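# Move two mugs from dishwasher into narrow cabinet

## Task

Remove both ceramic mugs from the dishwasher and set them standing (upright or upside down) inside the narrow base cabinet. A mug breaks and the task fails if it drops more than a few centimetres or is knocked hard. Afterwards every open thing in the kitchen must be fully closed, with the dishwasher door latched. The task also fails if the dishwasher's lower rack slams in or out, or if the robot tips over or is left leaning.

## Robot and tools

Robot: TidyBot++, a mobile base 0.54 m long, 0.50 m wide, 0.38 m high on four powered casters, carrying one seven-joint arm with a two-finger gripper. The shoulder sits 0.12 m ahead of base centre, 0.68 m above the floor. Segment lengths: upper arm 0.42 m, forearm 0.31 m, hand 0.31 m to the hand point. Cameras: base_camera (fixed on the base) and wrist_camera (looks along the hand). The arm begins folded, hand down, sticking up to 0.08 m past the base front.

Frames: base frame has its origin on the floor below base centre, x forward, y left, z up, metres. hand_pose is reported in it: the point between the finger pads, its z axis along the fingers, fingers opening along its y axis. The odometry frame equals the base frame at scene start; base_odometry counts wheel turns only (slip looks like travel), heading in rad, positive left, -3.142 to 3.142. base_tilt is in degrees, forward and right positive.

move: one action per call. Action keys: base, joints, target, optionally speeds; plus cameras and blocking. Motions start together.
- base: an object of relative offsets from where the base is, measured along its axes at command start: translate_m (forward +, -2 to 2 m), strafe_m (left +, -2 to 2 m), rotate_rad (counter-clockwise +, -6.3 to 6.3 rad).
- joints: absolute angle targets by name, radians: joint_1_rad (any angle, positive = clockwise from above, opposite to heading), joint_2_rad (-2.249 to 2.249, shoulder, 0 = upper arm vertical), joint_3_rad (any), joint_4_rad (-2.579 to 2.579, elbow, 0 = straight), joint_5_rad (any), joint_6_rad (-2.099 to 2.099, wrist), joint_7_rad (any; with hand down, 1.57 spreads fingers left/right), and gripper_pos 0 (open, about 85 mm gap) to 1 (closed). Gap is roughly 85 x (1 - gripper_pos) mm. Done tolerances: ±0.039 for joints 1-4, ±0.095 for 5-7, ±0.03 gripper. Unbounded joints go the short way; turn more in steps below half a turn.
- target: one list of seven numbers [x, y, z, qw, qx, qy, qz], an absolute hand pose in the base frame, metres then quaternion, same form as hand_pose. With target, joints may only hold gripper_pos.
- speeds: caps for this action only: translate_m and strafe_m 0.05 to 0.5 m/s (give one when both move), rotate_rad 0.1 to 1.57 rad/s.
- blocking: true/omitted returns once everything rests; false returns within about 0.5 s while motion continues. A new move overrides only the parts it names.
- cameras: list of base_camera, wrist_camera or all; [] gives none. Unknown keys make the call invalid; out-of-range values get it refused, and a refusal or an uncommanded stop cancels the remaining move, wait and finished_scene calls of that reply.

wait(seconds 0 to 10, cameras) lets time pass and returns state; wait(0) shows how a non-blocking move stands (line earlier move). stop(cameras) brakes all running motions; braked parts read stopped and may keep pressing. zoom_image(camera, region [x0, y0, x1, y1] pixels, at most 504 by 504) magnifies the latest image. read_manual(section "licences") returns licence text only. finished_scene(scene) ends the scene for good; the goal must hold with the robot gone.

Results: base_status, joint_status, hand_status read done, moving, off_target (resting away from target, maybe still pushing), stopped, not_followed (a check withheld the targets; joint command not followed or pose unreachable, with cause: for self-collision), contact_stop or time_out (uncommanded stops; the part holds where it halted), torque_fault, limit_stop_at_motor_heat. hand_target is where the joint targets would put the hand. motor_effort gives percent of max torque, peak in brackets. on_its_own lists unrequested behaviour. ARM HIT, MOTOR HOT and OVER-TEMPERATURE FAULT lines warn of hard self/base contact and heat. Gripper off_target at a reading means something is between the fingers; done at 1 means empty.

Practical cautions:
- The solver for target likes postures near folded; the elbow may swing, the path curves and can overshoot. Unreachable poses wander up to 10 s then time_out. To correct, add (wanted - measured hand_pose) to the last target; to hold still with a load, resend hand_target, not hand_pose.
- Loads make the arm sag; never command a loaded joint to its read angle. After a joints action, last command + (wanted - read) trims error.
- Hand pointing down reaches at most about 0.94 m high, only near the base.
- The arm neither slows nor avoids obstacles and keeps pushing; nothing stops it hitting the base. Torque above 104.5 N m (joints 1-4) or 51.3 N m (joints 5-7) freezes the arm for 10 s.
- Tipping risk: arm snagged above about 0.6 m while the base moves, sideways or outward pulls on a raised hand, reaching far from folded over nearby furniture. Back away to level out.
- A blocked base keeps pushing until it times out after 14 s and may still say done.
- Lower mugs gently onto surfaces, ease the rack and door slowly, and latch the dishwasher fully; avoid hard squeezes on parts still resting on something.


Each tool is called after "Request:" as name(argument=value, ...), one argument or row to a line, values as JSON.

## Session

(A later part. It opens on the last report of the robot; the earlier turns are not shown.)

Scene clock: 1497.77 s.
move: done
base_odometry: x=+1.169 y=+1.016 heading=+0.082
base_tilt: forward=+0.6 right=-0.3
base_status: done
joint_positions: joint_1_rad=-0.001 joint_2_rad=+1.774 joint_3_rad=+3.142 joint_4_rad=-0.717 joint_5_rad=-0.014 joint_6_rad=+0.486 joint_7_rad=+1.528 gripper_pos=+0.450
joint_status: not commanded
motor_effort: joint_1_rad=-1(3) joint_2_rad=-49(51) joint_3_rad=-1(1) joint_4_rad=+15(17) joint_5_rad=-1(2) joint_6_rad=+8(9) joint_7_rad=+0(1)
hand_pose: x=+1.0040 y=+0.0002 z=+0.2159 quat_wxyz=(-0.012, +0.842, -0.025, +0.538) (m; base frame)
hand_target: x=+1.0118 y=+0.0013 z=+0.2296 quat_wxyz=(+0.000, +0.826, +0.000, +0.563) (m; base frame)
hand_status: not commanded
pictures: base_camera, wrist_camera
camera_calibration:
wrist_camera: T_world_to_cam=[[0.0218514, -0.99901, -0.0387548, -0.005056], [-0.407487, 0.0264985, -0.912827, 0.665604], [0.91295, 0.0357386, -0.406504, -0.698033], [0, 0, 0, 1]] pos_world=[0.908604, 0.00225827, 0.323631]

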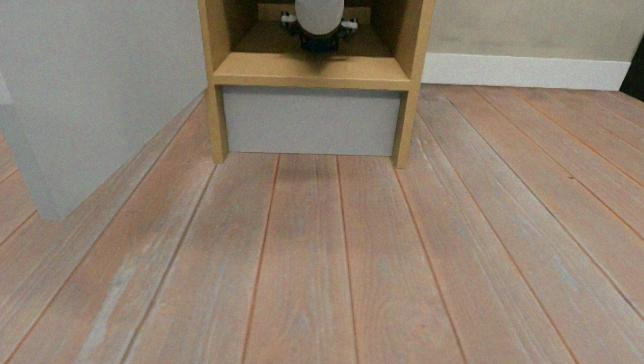

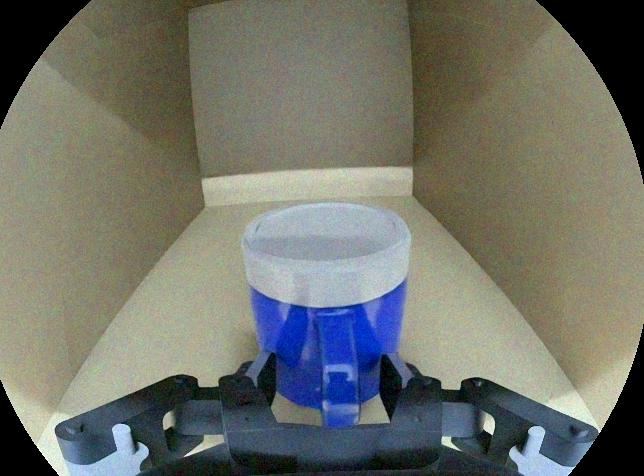

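Request:
move(
  base={"translate_m": -0.12},
  speeds={"translate_m": 0.12},
  cameras=["wrist_camera"],
)

Request:
move(
  base={"translate_m": -0.2},
  cameras=["wrist_camera", "base_camera"],
)

Scene clock: 1552.53 s.
move: done
base_odometry: x=+1.049 y=+1.006 heading=+0.082
base_tilt: forward=+0.6 right=-0.4
base_status: done
joint_positions: joint_1_rad=-0.001 joint_2_rad=+1.774 joint_3_rad=+3.142 joint_4_rad=-0.715 joint_5_rad=-0.014 joint_6_rad=+0.486 joint_7_rad=+1.528 gripper_pos=+0.450
joint_status: not commanded
motor_effort: joint_1_rad=-1(4) joint_2_rad=-49(51) joint_3_rad=-1(1) joint_4_rad=+15(16) joint_5_rad=+0(2) joint_6_rad=+8(9) joint_7_rad=+0(1)
hand_pose: x=+1.0046 y=+0.0002 z=+0.2167 quat_wxyz=(-0.012, +0.842, -0.025, +0.539) (m; base frame)
hand_target: x=+1.0118 y=+0.0013 z=+0.2296 quat_wxyz=(+0.000, +0.826, +0.000, +0.563) (m; base frame)
hand_status: not commanded
pictures: wrist_camera
camera_calibration:
wrist_camera: T_world_to_cam=[[0.0219229, -0.99901, -0.038717, -0.00511628], [-0.405808, 0.0265006, -0.913574, 0.664993], [0.913695, 0.0357399, -0.404825, -0.699279], [0, 0, 0, 1]] pos_world=[0.9089, 0.00225826, 0.324237]

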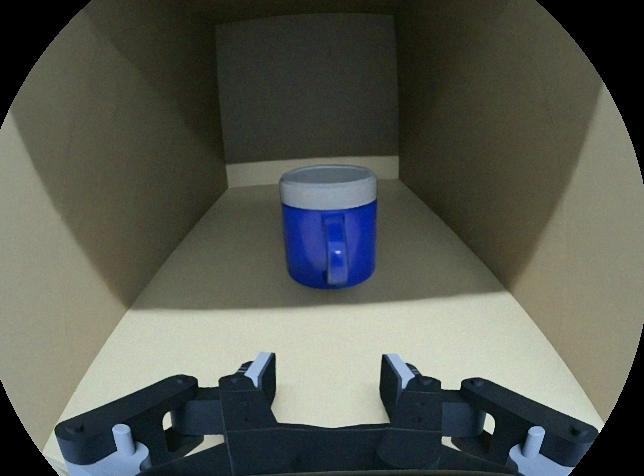

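Scene clock: 1554.17 s.
move: done
base_odometry: x=+0.850 y=+0.989 heading=+0.082
base_tilt: forward=+0.6 right=-0.3
base_status: done
joint_positions: joint_1_rad=-0.001 joint_2_rad=+1.774 joint_3_rad=+3.142 joint_4_rad=-0.714 joint_5_rad=-0.014 joint_6_rad=+0.487 joint_7_rad=+1.528 gripper_pos=+0.450
joint_status: not commanded
motor_effort: joint_1_rad=-1(2) joint_2_rad=-49(51) joint_3_rad=-1(1) joint_4_rad=+15(16) joint_5_rad=-2(3) joint_6_rad=+7(9) joint_7_rad=+0(1)
hand_pose: x=+1.0050 y=+0.0002 z=+0.2172 quat_wxyz=(-0.012, +0.842, -0.024, +0.540) (m; base frame)
hand_target: x=+1.0118 y=+0.0013 z=+0.2296 quat_wxyz=(+0.000, +0.826, +0.000, +0.563) (m; base frame)
hand_status: not commanded
pictures: base_camera, wrist_camera
camera_calibration:
wrist_camera: T_world_to_cam=[[0.0219868, -0.99901, -0.0386791, -0.00518129], [-0.404295, 0.0264993, -0.914245, 0.664234], [0.914364, 0.0357391, -0.403312, -0.700526], [0, 0, 0, 1]] pos_world=[0.909197, 0.00225826, 0.324542]

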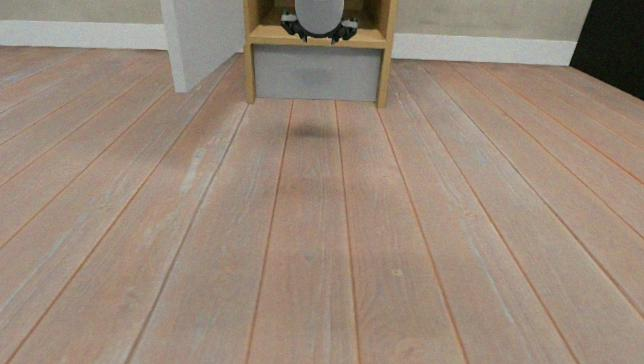

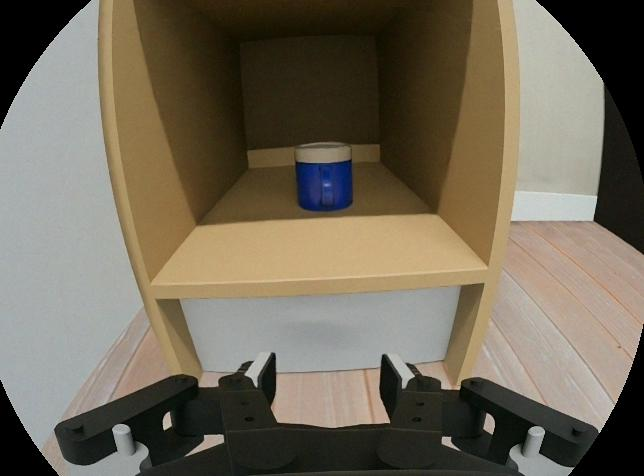

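Request:
wait(
  seconds=0,
  cameras=["base_camera", "wrist_camera"],
)

Scene clock: 1577.97 s.
base_odometry: x=+0.850 y=+0.989 heading=+0.082
base_tilt: forward=+0.6 right=-0.3
base_status: done
joint_positions: joint_1_rad=-0.001 joint_2_rad=+1.774 joint_3_rad=+3.142 joint_4_rad=-0.714 joint_5_rad=-0.014 joint_6_rad=+0.487 joint_7_rad=+1.528 gripper_pos=+0.450
joint_status: not commanded
motor_effort: joint_1_rad=-1(2) joint_2_rad=-49(51) joint_3_rad=-1(1) joint_4_rad=+15(16) joint_5_rad=-1(3) joint_6_rad=+9(9) joint_7_rad=+0(1)
hand_pose: x=+1.0050 y=+0.0002 z=+0.2172 quat_wxyz=(-0.012, +0.842, -0.024, +0.540) (m; base frame)
hand_target: x=+1.0118 y=+0.0013 z=+0.2296 quat_wxyz=(+0.000, +0.826, +0.000, +0.563) (m; base frame)
hand_status: not commanded
pictures: base_camera, wrist_camera
camera_calibration:
wrist_camera: T_world_to_cam=[[0.0219868, -0.99901, -0.0386791, -0.00518129], [-0.404295, 0.0264993, -0.914245, 0.664234], [0.914364, 0.0357391, -0.403312, -0.700526], [0, 0, 0, 1]] pos_world=[0.909197, 0.00225826, 0.324542]

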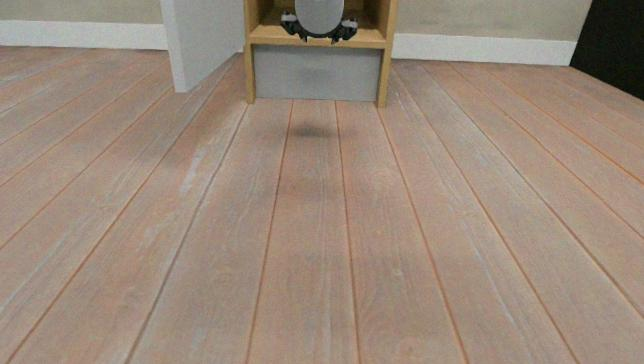

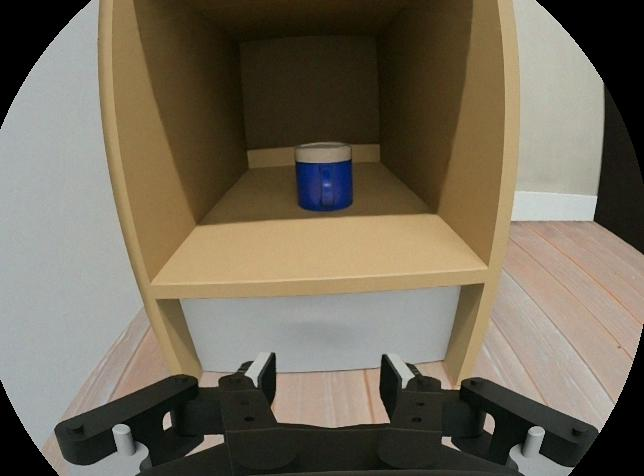

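Request:
move(
  base={"translate_m": -0.22},
  joints={"joint_2_rad": 1.3},
  cameras=[],
)

Request:
move(
  joints={"joint_2_rad": 0.8, "joint_4_rad": -1.4, "joint_6_rad": -0.6},
  cameras=[],
)

Request:
move(
  base={"rotate_rad": 1.547},
  joints={"joint_2_rad": 0.49, "joint_4_rad": -1.727, "joint_6_rad": -1.0, "joint_7_rad": 0.698},
  cameras=["base_camera", "wrist_camera"],
)

Scene clock: 1593.33 s.
move: done
base_odometry: x=+0.631 y=+0.971 heading=+0.081
base_tilt: forward=+0.6 right=-0.3
base_status: done
joint_positions: joint_1_rad=-0.001 joint_2_rad=+1.283 joint_3_rad=+3.142 joint_4_rad=-0.707 joint_5_rad=-0.014 joint_6_rad=+0.494 joint_7_rad=+1.528 gripper_pos=+0.450
joint_status: all done
motor_effort: joint_1_rad=+0(2) joint_2_rad=-53(57) joint_3_rad=+0(1) joint_4_rad=+21(22) joint_5_rad=-2(2) joint_6_rad=+9(10) joint_7_rad=+0(1)
hand_pose: x=+1.1200 y=+0.0003 z=+0.6962 quat_wxyz=(-0.018, +0.680, -0.021, +0.733) (m; base frame)
hand_target: x=+1.1197 y=+0.0013 z=+0.6980 quat_wxyz=(+0.000, +0.667, +0.000, +0.745) (m; base frame)
hand_status: not commanded
pictures: none
No camera images: "cameras" was empty.

Scene clock: 1595.73 s.
move: done
base_odometry: x=+0.631 y=+0.971 heading=+0.081
base_tilt: forward=+0.6 right=-0.3
base_status: not commanded
joint_positions: joint_1_rad=-0.001 joint_2_rad=+0.808 joint_3_rad=+3.142 joint_4_rad=-1.388 joint_5_rad=-0.014 joint_6_rad=-0.541 joint_7_rad=+1.528 gripper_pos=+0.450
joint_status: all done
motor_effort: joint_1_rad=-1(1) joint_2_rad=-41(55) joint_3_rad=-1(1) joint_4_rad=+16(22) joint_5_rad=-2(2) joint_6_rad=+3(10) joint_7_rad=+0(1)
hand_pose: x=+0.8006 y=+0.0042 z=+0.5025 quat_wxyz=(-0.009, +0.979, -0.026, +0.201) (m; base frame)
hand_target: x=+0.7793 y=+0.0014 z=+0.4966 quat_wxyz=(+0.000, +0.985, +0.000, +0.170) (m; base frame)
hand_status: not commanded
pictures: none
No camera images: "cameras" was empty.

Scene clock: 1598.10 s.
move: done
base_odometry: x=+0.631 y=+0.971 heading=+1.628
base_tilt: forward=+0.6 right=-0.3
base_status: done
joint_positions: joint_1_rad=-0.003 joint_2_rad=+0.504 joint_3_rad=+3.139 joint_4_rad=-1.712 joint_5_rad=-0.014 joint_6_rad=-0.942 joint_7_rad=+0.742 gripper_pos=+0.450
joint_status: all done
motor_effort: joint_1_rad=-1(7) joint_2_rad=-30(43) joint_3_rad=+0(4) joint_4_rad=+13(17) joint_5_rad=-1(3) joint_6_rad=+1(4) joint_7_rad=+0(1)
hand_pose: x=+0.5680 y=+0.0073 z=+0.5500 quat_wxyz=(-0.002, +0.915, -0.404, -0.010) (m; base frame)
hand_target: x=+0.5445 y=+0.0014 z=+0.5533 quat_wxyz=(+0.016, +0.906, -0.422, -0.034) (m; base frame)
hand_status: not commanded
pictures: base_camera, wrist_camera
camera_calibration:
wrist_camera: T_world_to_cam=[[-0.719311, -0.693636, -0.0382111, 0.443015], [-0.694294, 0.719667, 0.00591178, 0.445222], [0.0233987, 0.0307822, -0.999252, 0.666945], [0, 0, 0, 1]] pos_world=[0.612175, -0.0336506, 0.680742]

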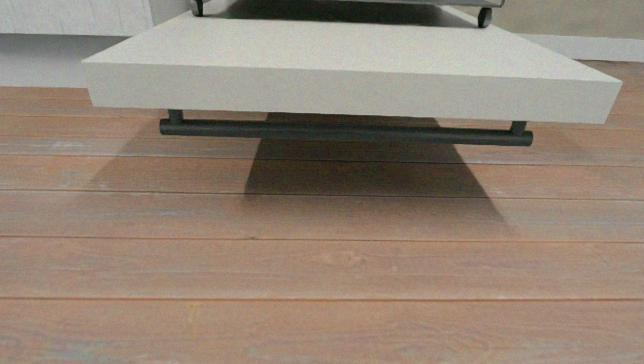

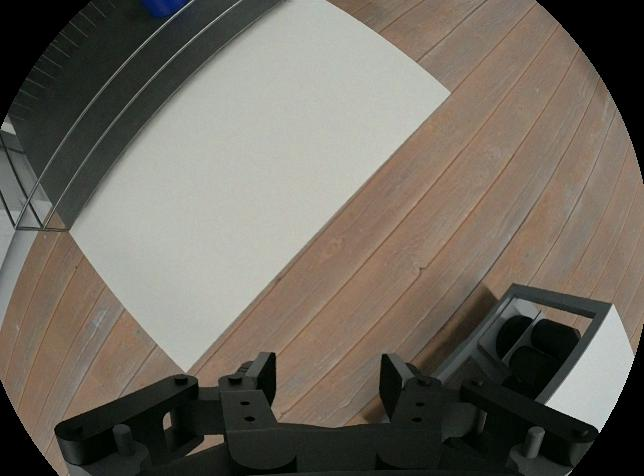

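Request:
move(
  base={"translate_m": 0.048, "strafe_m": -0.187},
  speeds={"translate_m": 0.25},
  cameras=["base_camera", "wrist_camera"],
)

Scene clock: 1602.63 s.
move: done
base_odometry: x=+0.815 y=+1.030 heading=+1.629
base_tilt: forward=+0.6 right=-0.3
base_status: done
joint_positions: joint_1_rad=-0.003 joint_2_rad=+0.502 joint_3_rad=+3.139 joint_4_rad=-1.714 joint_5_rad=-0.014 joint_6_rad=-0.944 joint_7_rad=+0.742 gripper_pos=+0.450
joint_status: not commanded
motor_effort: joint_1_rad=-1(3) joint_2_rad=-30(31) joint_3_rad=+0(2) joint_4_rad=+13(14) joint_5_rad=+0(3) joint_6_rad=+0(1) joint_7_rad=+0(1)
hand_pose: x=+0.5669 y=+0.0071 z=+0.5502 quat_wxyz=(-0.002, +0.915, -0.404, -0.011) (m; base frame)
hand_target: x=+0.5445 y=+0.0014 z=+0.5533 quat_wxyz=(+0.016, +0.906, -0.422, -0.034) (m; base frame)
hand_status: not commanded
pictures: base_camera, wrist_camera
camera_calibration:
wrist_camera: T_world_to_cam=[[-0.720161, -0.692832, -0.0367674, 0.441725], [-0.693473, 0.720446, 0.00718943, 0.443467], [0.0215078, 0.0306747, -0.999298, 0.668352], [0, 0, 0, 1]] pos_world=[0.61127, -0.0339543, 0.680936]

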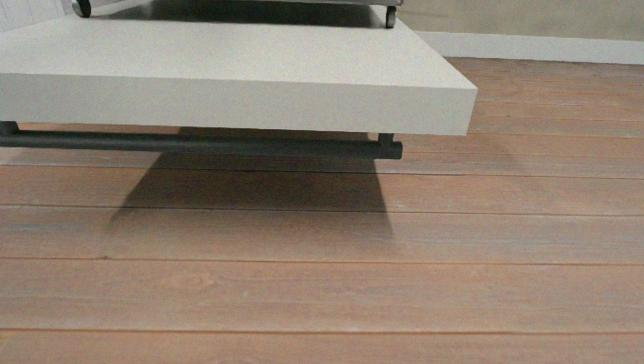

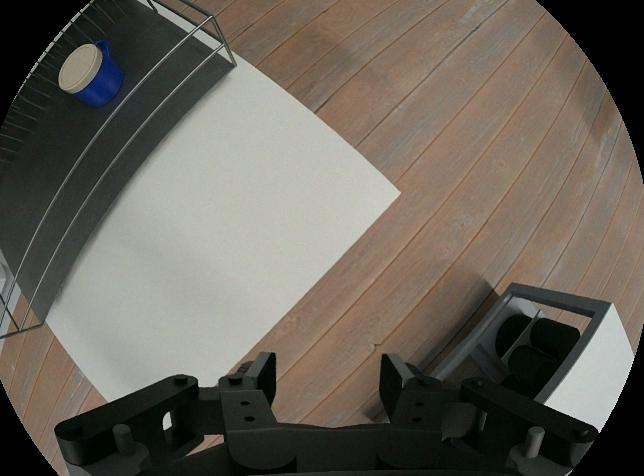

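Request:
move(
  base={"translate_m": 0.298, "strafe_m": -0.020},
  speeds={"translate_m": 0.2},
  cameras=["base_camera", "wrist_camera"],
)

Scene clock: 1610.63 s.
move: done
base_odometry: x=+0.818 y=+1.329 heading=+1.629
base_tilt: forward=+0.6 right=-0.3
base_status: done
joint_positions: joint_1_rad=-0.003 joint_2_rad=+0.498 joint_3_rad=+3.139 joint_4_rad=-1.718 joint_5_rad=-0.014 joint_6_rad=-0.947 joint_7_rad=+0.742 gripper_pos=+0.450
joint_status: not commanded
motor_effort: joint_1_rad=-1(2) joint_2_rad=-30(31) joint_3_rad=+0(1) joint_4_rad=+13(14) joint_5_rad=-1(3) joint_6_rad=+0(2) joint_7_rad=+0(1)
hand_pose: x=+0.5643 y=+0.0071 z=+0.5512 quat_wxyz=(-0.001, +0.915, -0.404, -0.012) (m; base frame)
hand_target: x=+0.5445 y=+0.0014 z=+0.5533 quat_wxyz=(+0.016, +0.906, -0.422, -0.034) (m; base frame)
hand_status: not commanded
pictures: base_camera, wrist_camera
camera_calibration:
wrist_camera: T_world_to_cam=[[-0.720263, -0.692848, -0.0343885, 0.438605], [-0.693462, 0.720431, 0.00947764, 0.440364], [0.018208, 0.0306735, -0.999364, 0.671243], [0, 0, 0, 1]] pos_world=[0.609065, -0.0339543, 0.681726]

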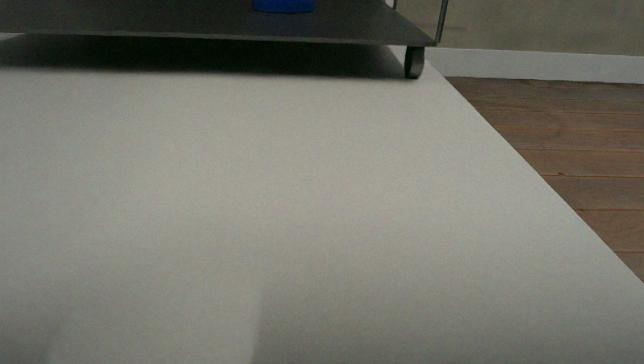

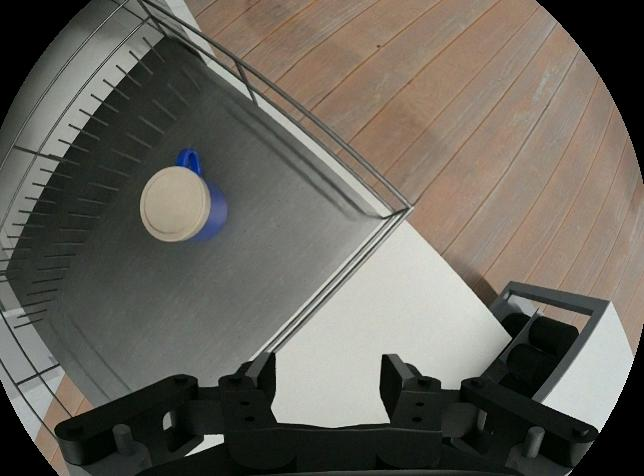

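Request:
zoom_image(
  camera="wrist_camera",
  region=[100, 110, 280, 270],
)

Scaled by 2.800.

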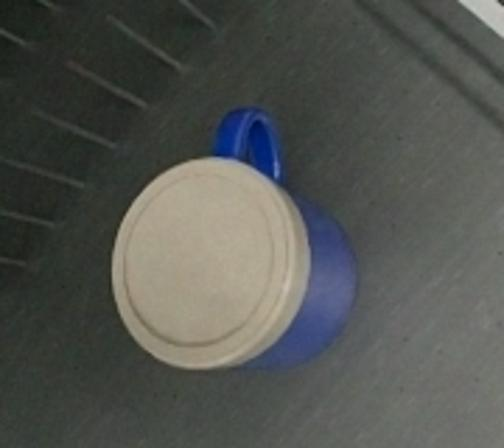

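Request:
move(
  joints={"joint_4_rad": -0.612, "joint_6_rad": -1.347, "joint_7_rad": 0.72},
  cameras=[],
)

Request:
move(
  joints={"joint_2_rad": 1.10},
  cameras=["wrist_camera"],
)

Scene clock: 1657.63 s.
move: done
base_odometry: x=+0.818 y=+1.329 heading=+1.629
base_tilt: forward=+0.6 right=-0.3
base_status: not commanded
joint_positions: joint_1_rad=-0.003 joint_2_rad=+0.495 joint_3_rad=+3.139 joint_4_rad=-0.636 joint_5_rad=-0.014 joint_6_rad=-1.290 joint_7_rad=+0.742 gripper_pos=+0.450
joint_status: all done
motor_effort: joint_1_rad=-1(1) joint_2_rad=-35(37) joint_3_rad=+0(1) joint_4_rad=+19(19) joint_5_rad=-1(2) joint_6_rad=+6(7) joint_7_rad=+0(1)
hand_pose: x=+0.8085 y=+0.0085 z=+0.9525 quat_wxyz=(-0.150, +0.857, -0.375, +0.320) (m; base frame)
hand_target: x=+0.7962 y=+0.0014 z=+0.9555 quat_wxyz=(-0.140, +0.857, -0.388, +0.309) (m; base frame)
hand_status: not commanded
pictures: none
No camera images: "cameras" was empty.

Scene clock: 1659.67 s.
move: done
base_odometry: x=+0.818 y=+1.329 heading=+1.629
base_tilt: forward=+0.6 right=-0.3
base_status: not commanded
joint_positions: joint_1_rad=-0.003 joint_2_rad=+1.090 joint_3_rad=+3.139 joint_4_rad=-0.627 joint_5_rad=-0.014 joint_6_rad=-1.314 joint_7_rad=+0.740 gripper_pos=+0.450
joint_status: all done
motor_effort: joint_1_rad=-1(2) joint_2_rad=-48(55) joint_3_rad=-1(1) joint_4_rad=+17(25) joint_5_rad=-2(2) joint_6_rad=+1(16) joint_7_rad=+0(2)
hand_pose: x=+0.8375 y=+0.0086 z=+0.5213 quat_wxyz=(-0.029, +0.914, -0.402, +0.048) (m; base frame)
hand_target: x=+0.8309 y=+0.0014 z=+0.5182 quat_wxyz=(-0.017, +0.910, -0.412, +0.038) (m; base frame)
hand_status: not commanded
pictures: wrist_camera
camera_calibration:
wrist_camera: T_world_to_cam=[[-0.707721, -0.694114, -0.131668, 0.675587], [-0.690342, 0.719048, -0.0799851, 0.673043], [0.150194, 0.0342888, -0.988062, 0.519875], [0, 0, 0, 1]] pos_world=[0.864675, -0.0328418, 0.656455]

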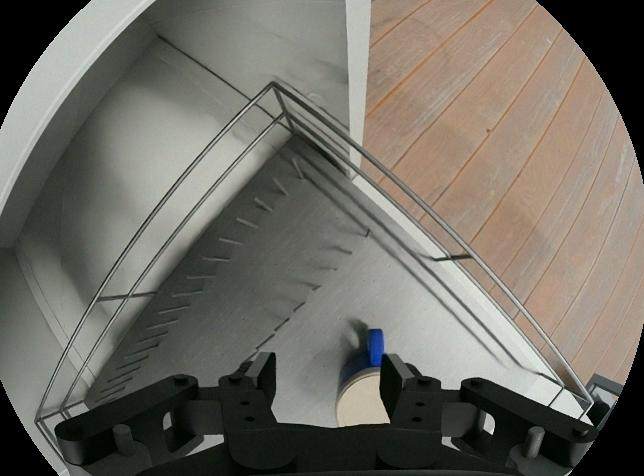

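Request:
zoom_image(
  camera="wrist_camera",
  region=[320, 310, 440, 440],
)

Scaled by 3.877.

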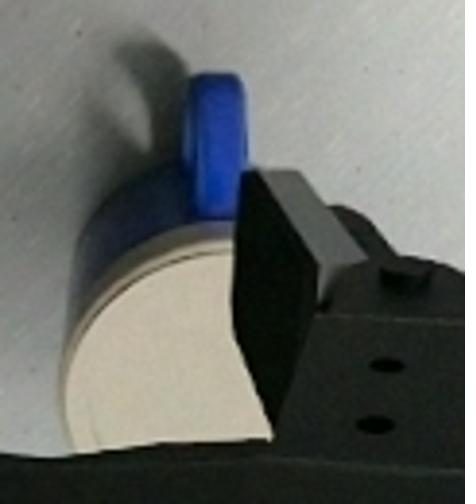

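Request:
move(
  joints={"joint_2_rad": 1.190, "joint_4_rad": -0.598, "joint_6_rad": -1.39},
  cameras=["wrist_camera"],
)

Scene clock: 1683.63 s.
move: done
base_odometry: x=+0.818 y=+1.329 heading=+1.629
base_tilt: forward=+0.5 right=-0.3
base_status: not commanded
joint_positions: joint_1_rad=-0.003 joint_2_rad=+1.173 joint_3_rad=+3.139 joint_4_rad=-0.616 joint_5_rad=-0.014 joint_6_rad=-1.338 joint_7_rad=+0.740 gripper_pos=+0.450
joint_status: all done
motor_effort: joint_1_rad=+0(1) joint_2_rad=-48(52) joint_3_rad=-1(1) joint_4_rad=+16(18) joint_5_rad=-1(3) joint_6_rad=+0(2) joint_7_rad=+0(1)
hand_pose: x=+0.8186 y=+0.0085 z=+0.4658 quat_wxyz=(-0.010, +0.915, -0.403, +0.004) (m; base frame)
hand_target: x=+0.8053 y=+0.0014 z=+0.4593 quat_wxyz=(+0.008, +0.911, -0.413, -0.017) (m; base frame)
hand_status: not commanded
pictures: wrist_camera
camera_calibration:
wrist_camera: T_world_to_cam=[[-0.716847, -0.694346, -0.0633551, 0.630502], [-0.695044, 0.718833, -0.0138734, 0.628617], [0.0551747, 0.0340894, -0.997895, 0.550232], [0, 0, 0, 1]] pos_world=[0.858531, -0.0328412, 0.59774]

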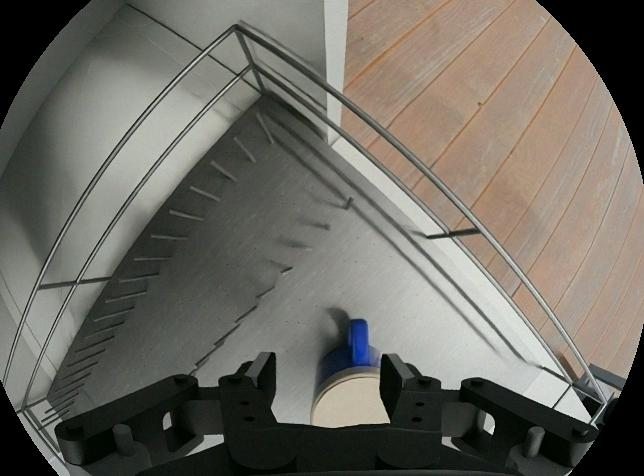

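Request:
zoom_image(
  camera="wrist_camera",
  region=[290, 300, 410, 440],
)

Scaled by 3.600.

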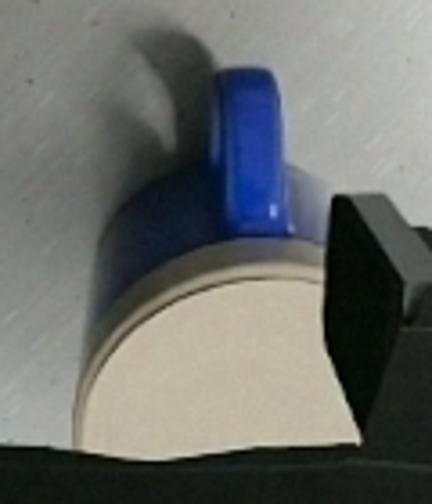

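Request:
move(
  base={"translate_m": -0.015, "strafe_m": -0.014},
  speeds={"translate_m": 0.1},
  joints={"joint_7_rad": 0.85},
  cameras=["wrist_camera"],
)

Request:
zoom_image(
  camera="wrist_camera",
  region=[270, 300, 390, 440],
)

Scene clock: 1725.80 s.
move: done
base_odometry: x=+0.832 y=+1.315 heading=+1.629
base_tilt: forward=+0.5 right=-0.3
base_status: done
joint_positions: joint_1_rad=-0.001 joint_2_rad=+1.173 joint_3_rad=+3.139 joint_4_rad=-0.616 joint_5_rad=-0.014 joint_6_rad=-1.340 joint_7_rad=+0.838 gripper_pos=+0.450
joint_status: all done
motor_effort: joint_1_rad=-1(3) joint_2_rad=-49(50) joint_3_rad=-1(2) joint_4_rad=+17(18) joint_5_rad=-1(2) joint_6_rad=+1(1) joint_7_rad=+0(1)
hand_pose: x=+0.8178 y=+0.0074 z=+0.4658 quat_wxyz=(-0.009, +0.933, -0.358, +0.003) (m; base frame)
hand_target: x=+0.8053 y=+0.0014 z=+0.4593 quat_wxyz=(+0.006, +0.936, -0.353, -0.017) (m; base frame)
hand_status: not commanded
pictures: wrist_camera
camera_calibration:
wrist_camera: T_world_to_cam=[[-0.646511, -0.760399, -0.0617843, 0.571455], [-0.761209, 0.648352, -0.0141874, 0.68372], [0.0508461, 0.0378584, -0.997989, 0.553845], [0, 0, 0, 1]] pos_world=[0.861745, -0.0297252, 0.597738]

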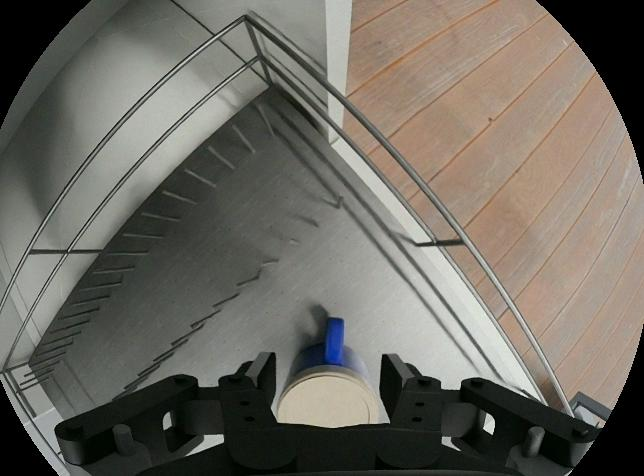

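Scaled by 3.600.

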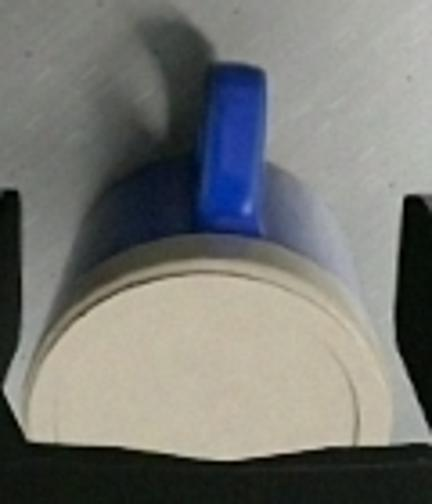

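Request:
move(
  joints={"joint_2_rad": 1.281, "joint_4_rad": -0.665, "joint_6_rad": -1.165, "joint_7_rad": 0.80},
  cameras=["wrist_camera"],
)

Request:
zoom_image(
  camera="wrist_camera",
  region=[250, 300, 400, 440],
)

Scene clock: 1747.23 s.
move: done
base_odometry: x=+0.832 y=+1.315 heading=+1.629
base_tilt: forward=+0.6 right=-0.3
base_status: not commanded
joint_positions: joint_1_rad=-0.001 joint_2_rad=+1.268 joint_3_rad=+3.139 joint_4_rad=-0.662 joint_5_rad=-0.014 joint_6_rad=-1.206 joint_7_rad=+0.830 gripper_pos=+0.450
joint_status: all done
motor_effort: joint_1_rad=-1(1) joint_2_rad=-49(54) joint_3_rad=-1(1) joint_4_rad=+16(18) joint_5_rad=-1(3) joint_6_rad=+0(1) joint_7_rad=+0(1)
hand_pose: x=+0.8167 y=+0.0073 z=+0.3856 quat_wxyz=(-0.008, +0.932, -0.363, +0.000) (m; base frame)
hand_target: x=+0.8242 y=+0.0014 z=+0.3757 quat_wxyz=(-0.006, +0.927, -0.376, +0.014) (m; base frame)
hand_status: not commanded
pictures: wrist_camera
camera_calibration:
wrist_camera: T_world_to_cam=[[-0.654877, -0.753608, -0.0566743, 0.570507], [-0.754464, 0.656283, -0.00880889, 0.674177], [0.0438328, 0.03699, -0.998354, 0.479832], [0, 0, 0, 1]] pos_world=[0.861221, -0.0302608, 0.517314]

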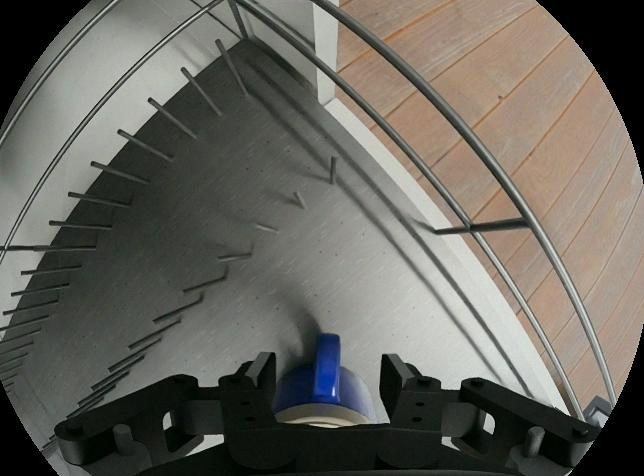

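Scaled by 3.360.

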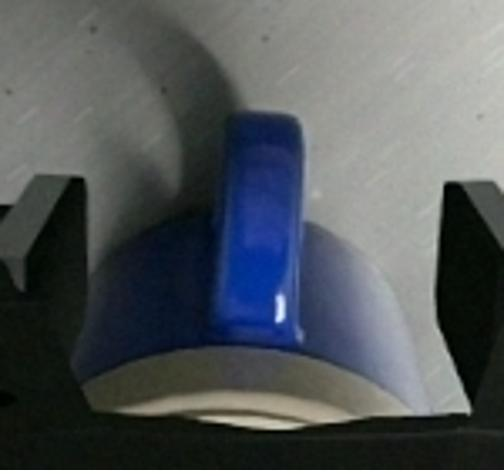

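Request:
move(
  base={"translate_m": 0.005, "strafe_m": -0.005},
  speeds={"translate_m": 0.05},
  cameras=["wrist_camera"],
)

Request:
zoom_image(
  camera="wrist_camera",
  region=[250, 300, 400, 440],
)

Scene clock: 1791.50 s.
move: done
base_odometry: x=+0.837 y=+1.320 heading=+1.629
base_tilt: forward=+0.6 right=-0.3
base_status: done
joint_positions: joint_1_rad=+0.000 joint_2_rad=+1.268 joint_3_rad=+3.139 joint_4_rad=-0.662 joint_5_rad=-0.014 joint_6_rad=-1.206 joint_7_rad=+0.830 gripper_pos=+0.450
joint_status: not commanded
motor_effort: joint_1_rad=-1(5) joint_2_rad=-49(51) joint_3_rad=-1(2) joint_4_rad=+16(17) joint_5_rad=-1(2) joint_6_rad=+0(1) joint_7_rad=+0(0)
hand_pose: x=+0.8167 y=+0.0062 z=+0.3856 quat_wxyz=(-0.008, +0.931, -0.364, +0.000) (m; base frame)
hand_target: x=+0.8242 y=+0.0014 z=+0.3757 quat_wxyz=(-0.006, +0.927, -0.376, +0.014) (m; base frame)
hand_status: not commanded
pictures: wrist_camera
camera_calibration:
wrist_camera: T_world_to_cam=[[-0.655999, -0.752636, -0.0566123, 0.570573], [-0.753487, 0.657403, -0.00880558, 0.674018], [0.0438445, 0.0368802, -0.998357, 0.479866], [0, 0, 0, 1]] pos_world=[0.86112, -0.0313658, 0.517314]

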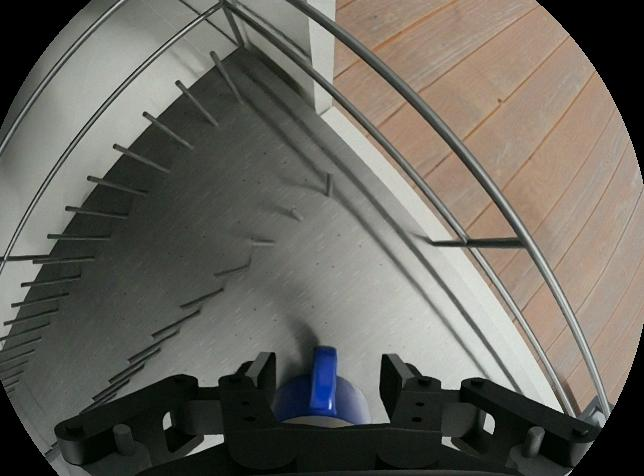

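Scaled by 3.360.

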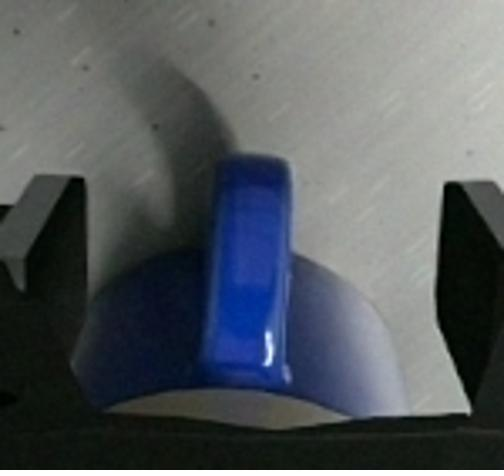

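Request:
move(
  joints={"joint_2_rad": 1.333, "joint_4_rad": -0.660, "joint_6_rad": -1.115},
  cameras=["wrist_camera"],
)

Request:
zoom_image(
  camera="wrist_camera",
  region=[250, 300, 400, 440],
)

Scene clock: 1805.90 s.
move: done
base_odometry: x=+0.837 y=+1.320 heading=+1.629
base_tilt: forward=+0.6 right=-0.3
base_status: not commanded
joint_positions: joint_1_rad=+0.000 joint_2_rad=+1.309 joint_3_rad=+3.139 joint_4_rad=-0.662 joint_5_rad=-0.014 joint_6_rad=-1.167 joint_7_rad=+0.830 gripper_pos=+0.450
joint_status: all done
motor_effort: joint_1_rad=-1(1) joint_2_rad=-49(51) joint_3_rad=-1(1) joint_4_rad=+16(16) joint_5_rad=-1(2) joint_6_rad=+0(1) joint_7_rad=+0(0)
hand_pose: x=+0.8161 y=+0.0062 z=+0.3570 quat_wxyz=(-0.008, +0.931, -0.364, -0.001) (m; base frame)
hand_target: x=+0.8251 y=+0.0014 z=+0.3410 quat_wxyz=(-0.006, +0.927, -0.376, +0.016) (m; base frame)
hand_status: not commanded
pictures: wrist_camera
camera_calibration:
wrist_camera: T_world_to_cam=[[-0.656542, -0.75227, -0.0551515, 0.568431], [-0.753127, 0.657833, -0.00740271, 0.672621], [0.0418493, 0.0366759, -0.998451, 0.45288], [0, 0, 0, 1]] pos_world=[0.860816, -0.031468, 0.488508]

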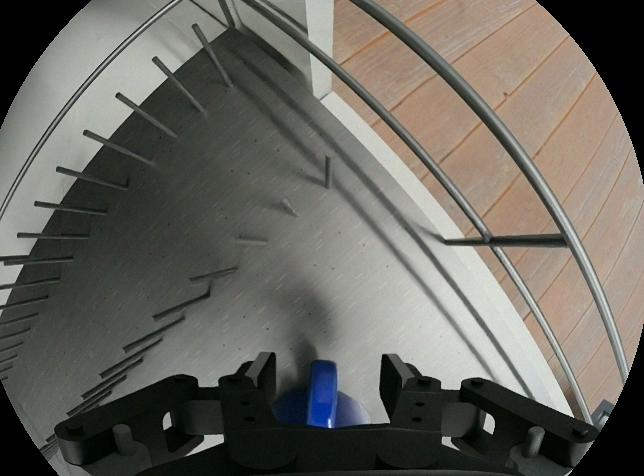

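Scaled by 3.360.

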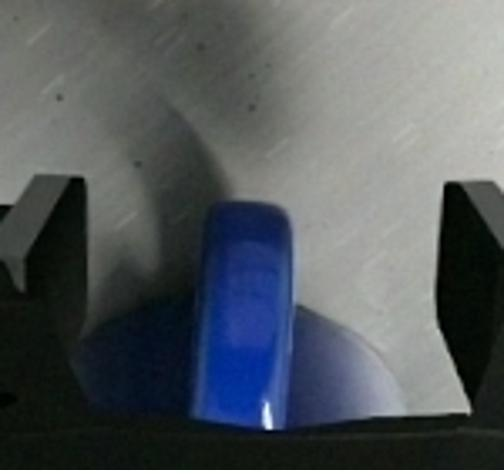

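Request:
move(
  joints={"joint_2_rad": 1.386, "joint_4_rad": -0.630, "joint_6_rad": -1.078},
  cameras=["wrist_camera"],
)

Request:
zoom_image(
  camera="wrist_camera",
  region=[250, 300, 400, 440],
)

Scene clock: 1816.73 s.
move: done
base_odometry: x=+0.837 y=+1.320 heading=+1.629
base_tilt: forward=+0.6 right=-0.3
base_status: not commanded
joint_positions: joint_1_rad=+0.000 joint_2_rad=+1.362 joint_3_rad=+3.139 joint_4_rad=-0.645 joint_5_rad=-0.014 joint_6_rad=-1.132 joint_7_rad=+0.830 gripper_pos=+0.450
joint_status: all done
motor_effort: joint_1_rad=-1(1) joint_2_rad=-49(52) joint_3_rad=-1(1) joint_4_rad=+15(16) joint_5_rad=-2(2) joint_6_rad=-1(2) joint_7_rad=+0(0)
hand_pose: x=+0.8167 y=+0.0061 z=+0.3254 quat_wxyz=(-0.007, +0.931, -0.365, -0.001) (m; base frame)
hand_target: x=+0.8311 y=+0.0014 z=+0.3128 quat_wxyz=(-0.009, +0.926, -0.376, +0.022) (m; base frame)
hand_status: not commanded
pictures: wrist_camera
camera_calibration:
wrist_camera: T_world_to_cam=[[-0.656936, -0.751952, -0.0548081, 0.567278], [-0.752801, 0.658208, -0.00728605, 0.672517], [0.0415539, 0.0364731, -0.99847, 0.42166], [0, 0, 0, 1]] pos_world=[0.861414, -0.0314699, 0.457007]

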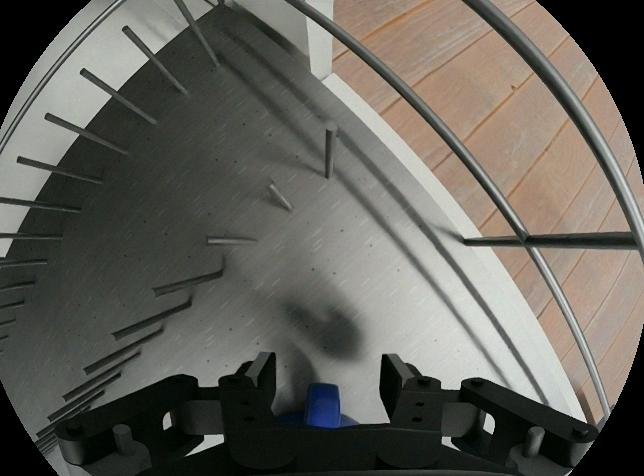

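Scaled by 3.360.

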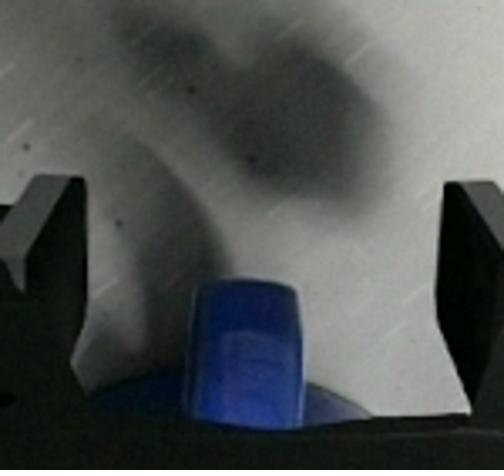

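Request:
move(
  joints={"joint_2_rad": 1.394, "joint_4_rad": -0.628, "joint_6_rad": -1.076},
  cameras=["wrist_camera"],
)

Scene clock: 1824.77 s.
move: done
base_odometry: x=+0.837 y=+1.320 heading=+1.629
base_tilt: forward=+0.5 right=-0.4
base_status: not commanded
joint_positions: joint_1_rad=+0.000 joint_2_rad=+1.363 joint_3_rad=+3.139 joint_4_rad=-0.645 joint_5_rad=-0.014 joint_6_rad=-1.131 joint_7_rad=+0.830 gripper_pos=+0.450
joint_status: all done
motor_effort: joint_1_rad=-1(1) joint_2_rad=-49(50) joint_3_rad=-1(1) joint_4_rad=+15(16) joint_5_rad=-2(2) joint_6_rad=-1(1) joint_7_rad=+0(0)
hand_pose: x=+0.8162 y=+0.0061 z=+0.3241 quat_wxyz=(-0.007, +0.931, -0.365, -0.002) (m; base frame)
hand_target: x=+0.8297 y=+0.0014 z=+0.3077 quat_wxyz=(-0.008, +0.926, -0.376, +0.020) (m; base frame)
hand_status: not commanded
pictures: wrist_camera
camera_calibration:
wrist_camera: T_world_to_cam=[[-0.657058, -0.751897, -0.054087, 0.56678], [-0.752754, 0.65827, -0.00645378, 0.671862], [0.0404564, 0.0364737, -0.998515, 0.421237], [0, 0, 0, 1]] pos_world=[0.861113, -0.0314702, 0.455603]

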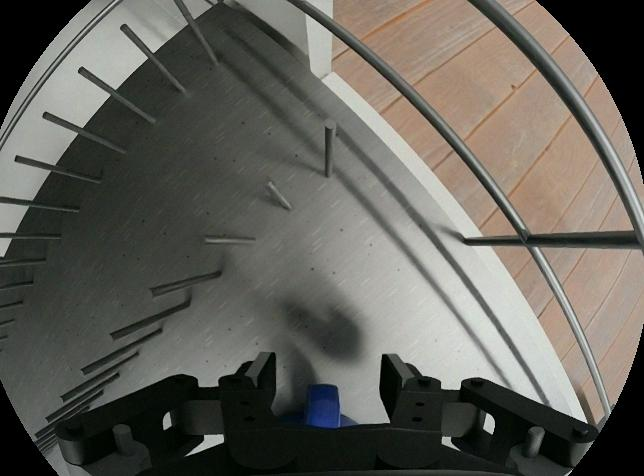

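Request:
move(
  joints={"joint_2_rad": 1.402, "joint_4_rad": -0.624, "joint_6_rad": -1.070},
  cameras=[],
)

Scene clock: 1827.00 s.
move: done
base_odometry: x=+0.837 y=+1.320 heading=+1.629
base_tilt: forward=+0.6 right=-0.4
base_status: not commanded
joint_positions: joint_1_rad=+0.000 joint_2_rad=+1.368 joint_3_rad=+3.139 joint_4_rad=-0.643 joint_5_rad=-0.014 joint_6_rad=-1.125 joint_7_rad=+0.830 gripper_pos=+0.450
joint_status: all done
motor_effort: joint_1_rad=-1(1) joint_2_rad=-50(50) joint_3_rad=-1(1) joint_4_rad=+15(16) joint_5_rad=-1(2) joint_6_rad=+0(1) joint_7_rad=+0(0)
hand_pose: x=+0.8171 y=+0.0061 z=+0.3212 quat_wxyz=(-0.008, +0.931, -0.365, +0.000) (m; base frame)
hand_target: x=+0.8303 y=+0.0014 z=+0.3033 quat_wxyz=(-0.009, +0.926, -0.376, +0.021) (m; base frame)
hand_status: not commanded
pictures: none
No camera images: "cameras" was empty.

Request:
move(
  joints={"gripper_pos": 0.78},
  cameras=["wrist_camera"],
)

Request:
zoom_image(
  camera="wrist_camera",
  region=[250, 320, 400, 440],
)

Scene clock: 1830.00 s.
move: done
base_odometry: x=+0.837 y=+1.320 heading=+1.629
base_tilt: forward=+0.6 right=-0.3
base_status: not commanded
joint_positions: joint_1_rad=+0.000 joint_2_rad=+1.368 joint_3_rad=+3.139 joint_4_rad=-0.643 joint_5_rad=-0.014 joint_6_rad=-1.125 joint_7_rad=+0.830 gripper_pos=+0.780
joint_status: all done
motor_effort: joint_1_rad=-1(1) joint_2_rad=-49(50) joint_3_rad=-1(1) joint_4_rad=+15(15) joint_5_rad=+0(3) joint_6_rad=-1(1) joint_7_rad=+0(1)
hand_pose: x=+0.8171 y=+0.0061 z=+0.3212 quat_wxyz=(-0.008, +0.931, -0.365, +0.000) (m; base frame)
hand_target: x=+0.8303 y=+0.0014 z=+0.3033 quat_wxyz=(-0.009, +0.926, -0.376, +0.021) (m; base frame)
hand_status: not commanded
pictures: wrist_camera
camera_calibration:
wrist_camera: T_world_to_cam=[[-0.656954, -0.751863, -0.0557978, 0.567647], [-0.7527, 0.658309, -0.00841068, 0.673065], [0.0430559, 0.0364736, -0.998407, 0.41614], [0, 0, 0, 1]] pos_world=[0.861617, -0.0314704, 0.452812]

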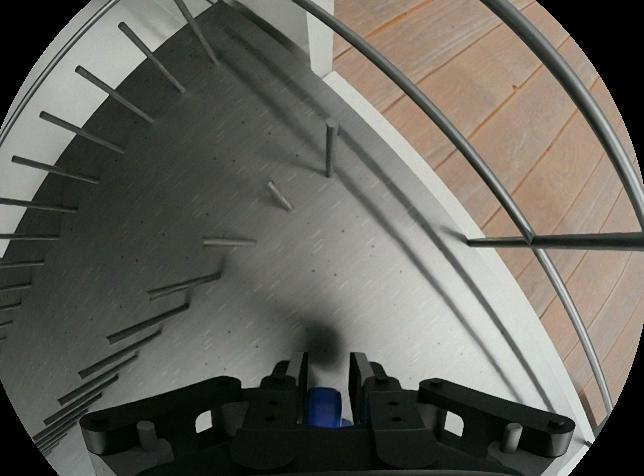

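Scaled by 3.360.

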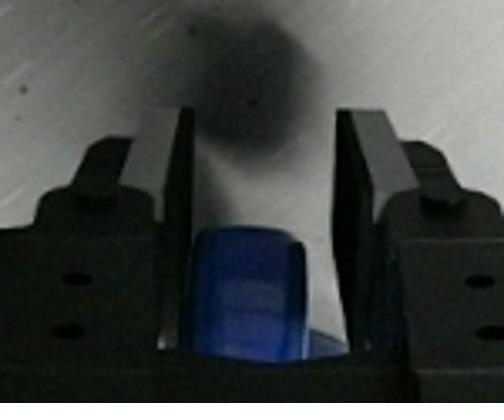

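Request:
move(
  joints={"gripper_pos": 0.86},
  cameras=["wrist_camera"],
)

Request:
zoom_image(
  camera="wrist_camera",
  region=[250, 320, 400, 440],
)

Scene clock: 1833.13 s.
move: done
base_odometry: x=+0.837 y=+1.320 heading=+1.629
base_tilt: forward=+0.6 right=-0.3
base_status: not commanded
joint_positions: joint_1_rad=+0.000 joint_2_rad=+1.368 joint_3_rad=+3.139 joint_4_rad=-0.642 joint_5_rad=-0.014 joint_6_rad=-1.124 joint_7_rad=+0.830 gripper_pos=+0.851
joint_status: all done
motor_effort: joint_1_rad=+0(1) joint_2_rad=-48(49) joint_3_rad=+0(1) joint_4_rad=+15(15) joint_5_rad=-1(2) joint_6_rad=+1(1) joint_7_rad=+0(1)
hand_pose: x=+0.8176 y=+0.0061 z=+0.3213 quat_wxyz=(-0.008, +0.931, -0.365, +0.000) (m; base frame)
hand_target: x=+0.8303 y=+0.0014 z=+0.3033 quat_wxyz=(-0.009, +0.926, -0.376, +0.021) (m; base frame)
hand_status: not commanded
pictures: wrist_camera
camera_calibration:
wrist_camera: T_world_to_cam=[[-0.65686, -0.751867, -0.0568472, 0.568252], [-0.752689, 0.658306, -0.009616, 0.673831], [0.0446528, 0.0364719, -0.998337, 0.414924], [0, 0, 0, 1]] pos_world=[0.86192, -0.0314704, 0.453017]

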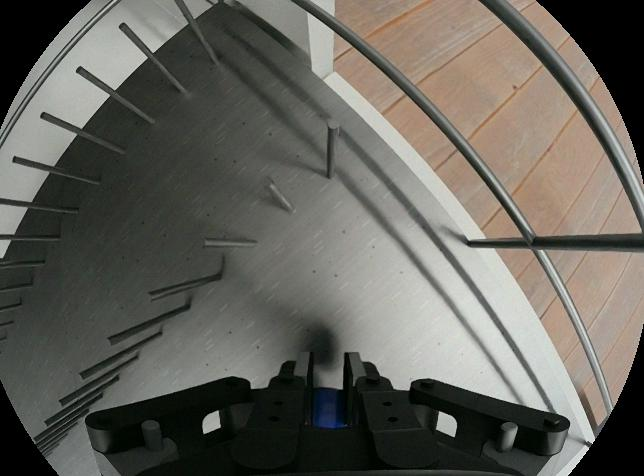

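Scaled by 3.360.

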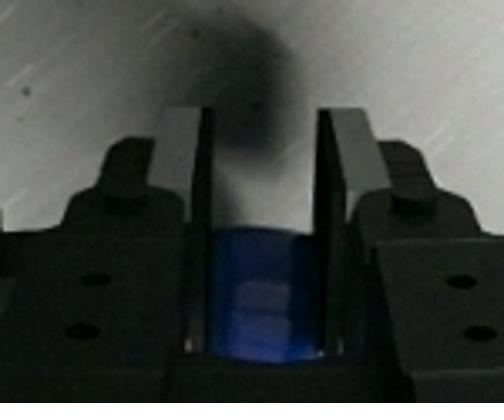

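Request:
move(
  joints={"gripper_pos": 0.89},
  cameras=[],
)

Request:
move(
  joints={"gripper_pos": 0.93},
  cameras=["wrist_camera"],
)

Scene clock: 1835.80 s.
move: done
base_odometry: x=+0.837 y=+1.320 heading=+1.629
base_tilt: forward=+0.6 right=-0.3
base_status: not commanded
joint_positions: joint_1_rad=+0.000 joint_2_rad=+1.368 joint_3_rad=+3.139 joint_4_rad=-0.642 joint_5_rad=-0.014 joint_6_rad=-1.124 joint_7_rad=+0.830 gripper_pos=+0.864
joint_status: all done
motor_effort: joint_1_rad=+0(1) joint_2_rad=-46(47) joint_3_rad=+0(0) joint_4_rad=+15(15) joint_5_rad=-1(1) joint_6_rad=+2(3) joint_7_rad=+0(1)
hand_pose: x=+0.8177 y=+0.0061 z=+0.3214 quat_wxyz=(-0.008, +0.931, -0.365, +0.001) (m; base frame)
hand_target: x=+0.8303 y=+0.0014 z=+0.3033 quat_wxyz=(-0.009, +0.926, -0.376, +0.021) (m; base frame)
hand_status: not commanded
pictures: none
No camera images: "cameras" was empty.

Scene clock: 1836.23 s.
move: off_target
base_odometry: x=+0.837 y=+1.320 heading=+1.629
base_tilt: forward=+0.5 right=-0.3
base_status: not commanded
joint_positions: joint_1_rad=+0.000 joint_2_rad=+1.368 joint_3_rad=+3.139 joint_4_rad=-0.642 joint_5_rad=-0.014 joint_6_rad=-1.124 joint_7_rad=+0.830 gripper_pos=+0.864
joint_status: gripper_pos off_target (ended at +0.864, target +0.930)
motor_effort: joint_1_rad=+0(0) joint_2_rad=-46(47) joint_3_rad=+0(0) joint_4_rad=+15(16) joint_5_rad=-1(2) joint_6_rad=+2(3) joint_7_rad=+0(1)
hand_pose: x=+0.8177 y=+0.0061 z=+0.3214 quat_wxyz=(-0.008, +0.931, -0.365, +0.001) (m; base frame)
hand_target: x=+0.8303 y=+0.0014 z=+0.3033 quat_wxyz=(-0.009, +0.926, -0.376, +0.021) (m; base frame)
hand_status: not commanded
pictures: wrist_camera
camera_calibration:
wrist_camera: T_world_to_cam=[[-0.656846, -0.751869, -0.0569783, 0.568371], [-0.75269, 0.658303, -0.00976679, 0.673976], [0.0448523, 0.0364717, -0.998328, 0.414844], [0, 0, 0, 1]] pos_world=[0.86202, -0.0314704, 0.453118]

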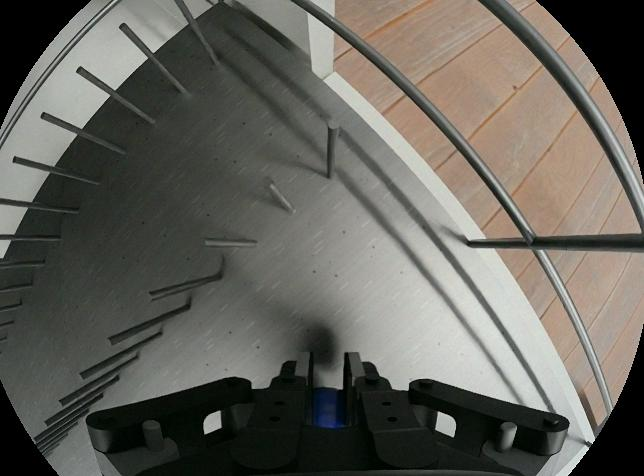

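Request:
move(
  joints={"joint_2_rad": 1.335, "joint_6_rad": -1.195},
  cameras=["wrist_camera"],
)

Request:
zoom_image(
  camera="wrist_camera",
  region=[250, 320, 400, 440],
)

Scene clock: 1844.03 s.
move: done
base_odometry: x=+0.837 y=+1.320 heading=+1.629
base_tilt: forward=+0.6 right=-0.3
base_status: not commanded
joint_positions: joint_1_rad=+0.000 joint_2_rad=+1.362 joint_3_rad=+3.139 joint_4_rad=-0.642 joint_5_rad=-0.014 joint_6_rad=-1.157 joint_7_rad=+0.830 gripper_pos=+0.864
joint_status: all done
motor_effort: joint_1_rad=-1(1) joint_2_rad=-52(53) joint_3_rad=-1(1) joint_4_rad=+17(17) joint_5_rad=-2(3) joint_6_rad=-1(3) joint_7_rad=+0(1)
hand_pose: x=+0.8101 y=+0.0061 z=+0.3261 quat_wxyz=(-0.003, +0.931, -0.364, -0.011) (m; base frame)
hand_target: x=+0.8152 y=+0.0014 z=+0.3498 quat_wxyz=(+0.002, +0.927, -0.376, -0.006) (m; base frame)
hand_status: not commanded
pictures: wrist_camera
camera_calibration:
wrist_camera: T_world_to_cam=[[-0.657769, -0.752142, -0.0402899, 0.558881], [-0.752974, 0.65798, 0.00963637, 0.662113], [0.0192621, 0.0366758, -0.999142, 0.440875], [0, 0, 0, 1]] pos_world=[0.857676, -0.0314686, 0.456633]

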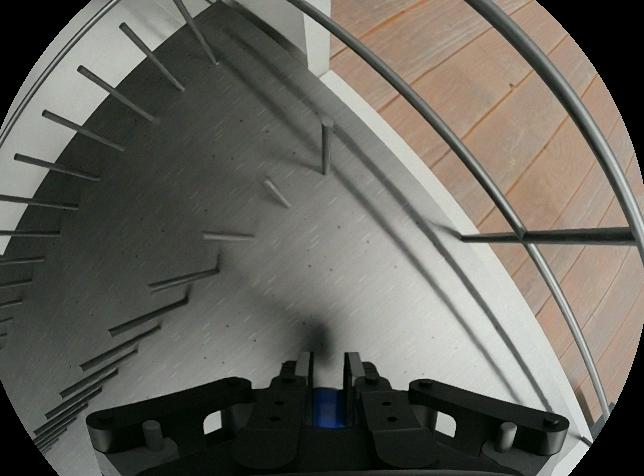

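Scaled by 3.360.

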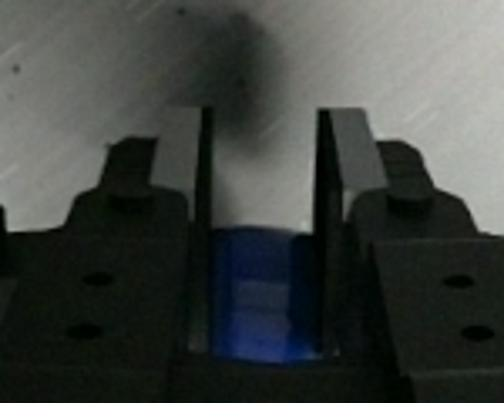

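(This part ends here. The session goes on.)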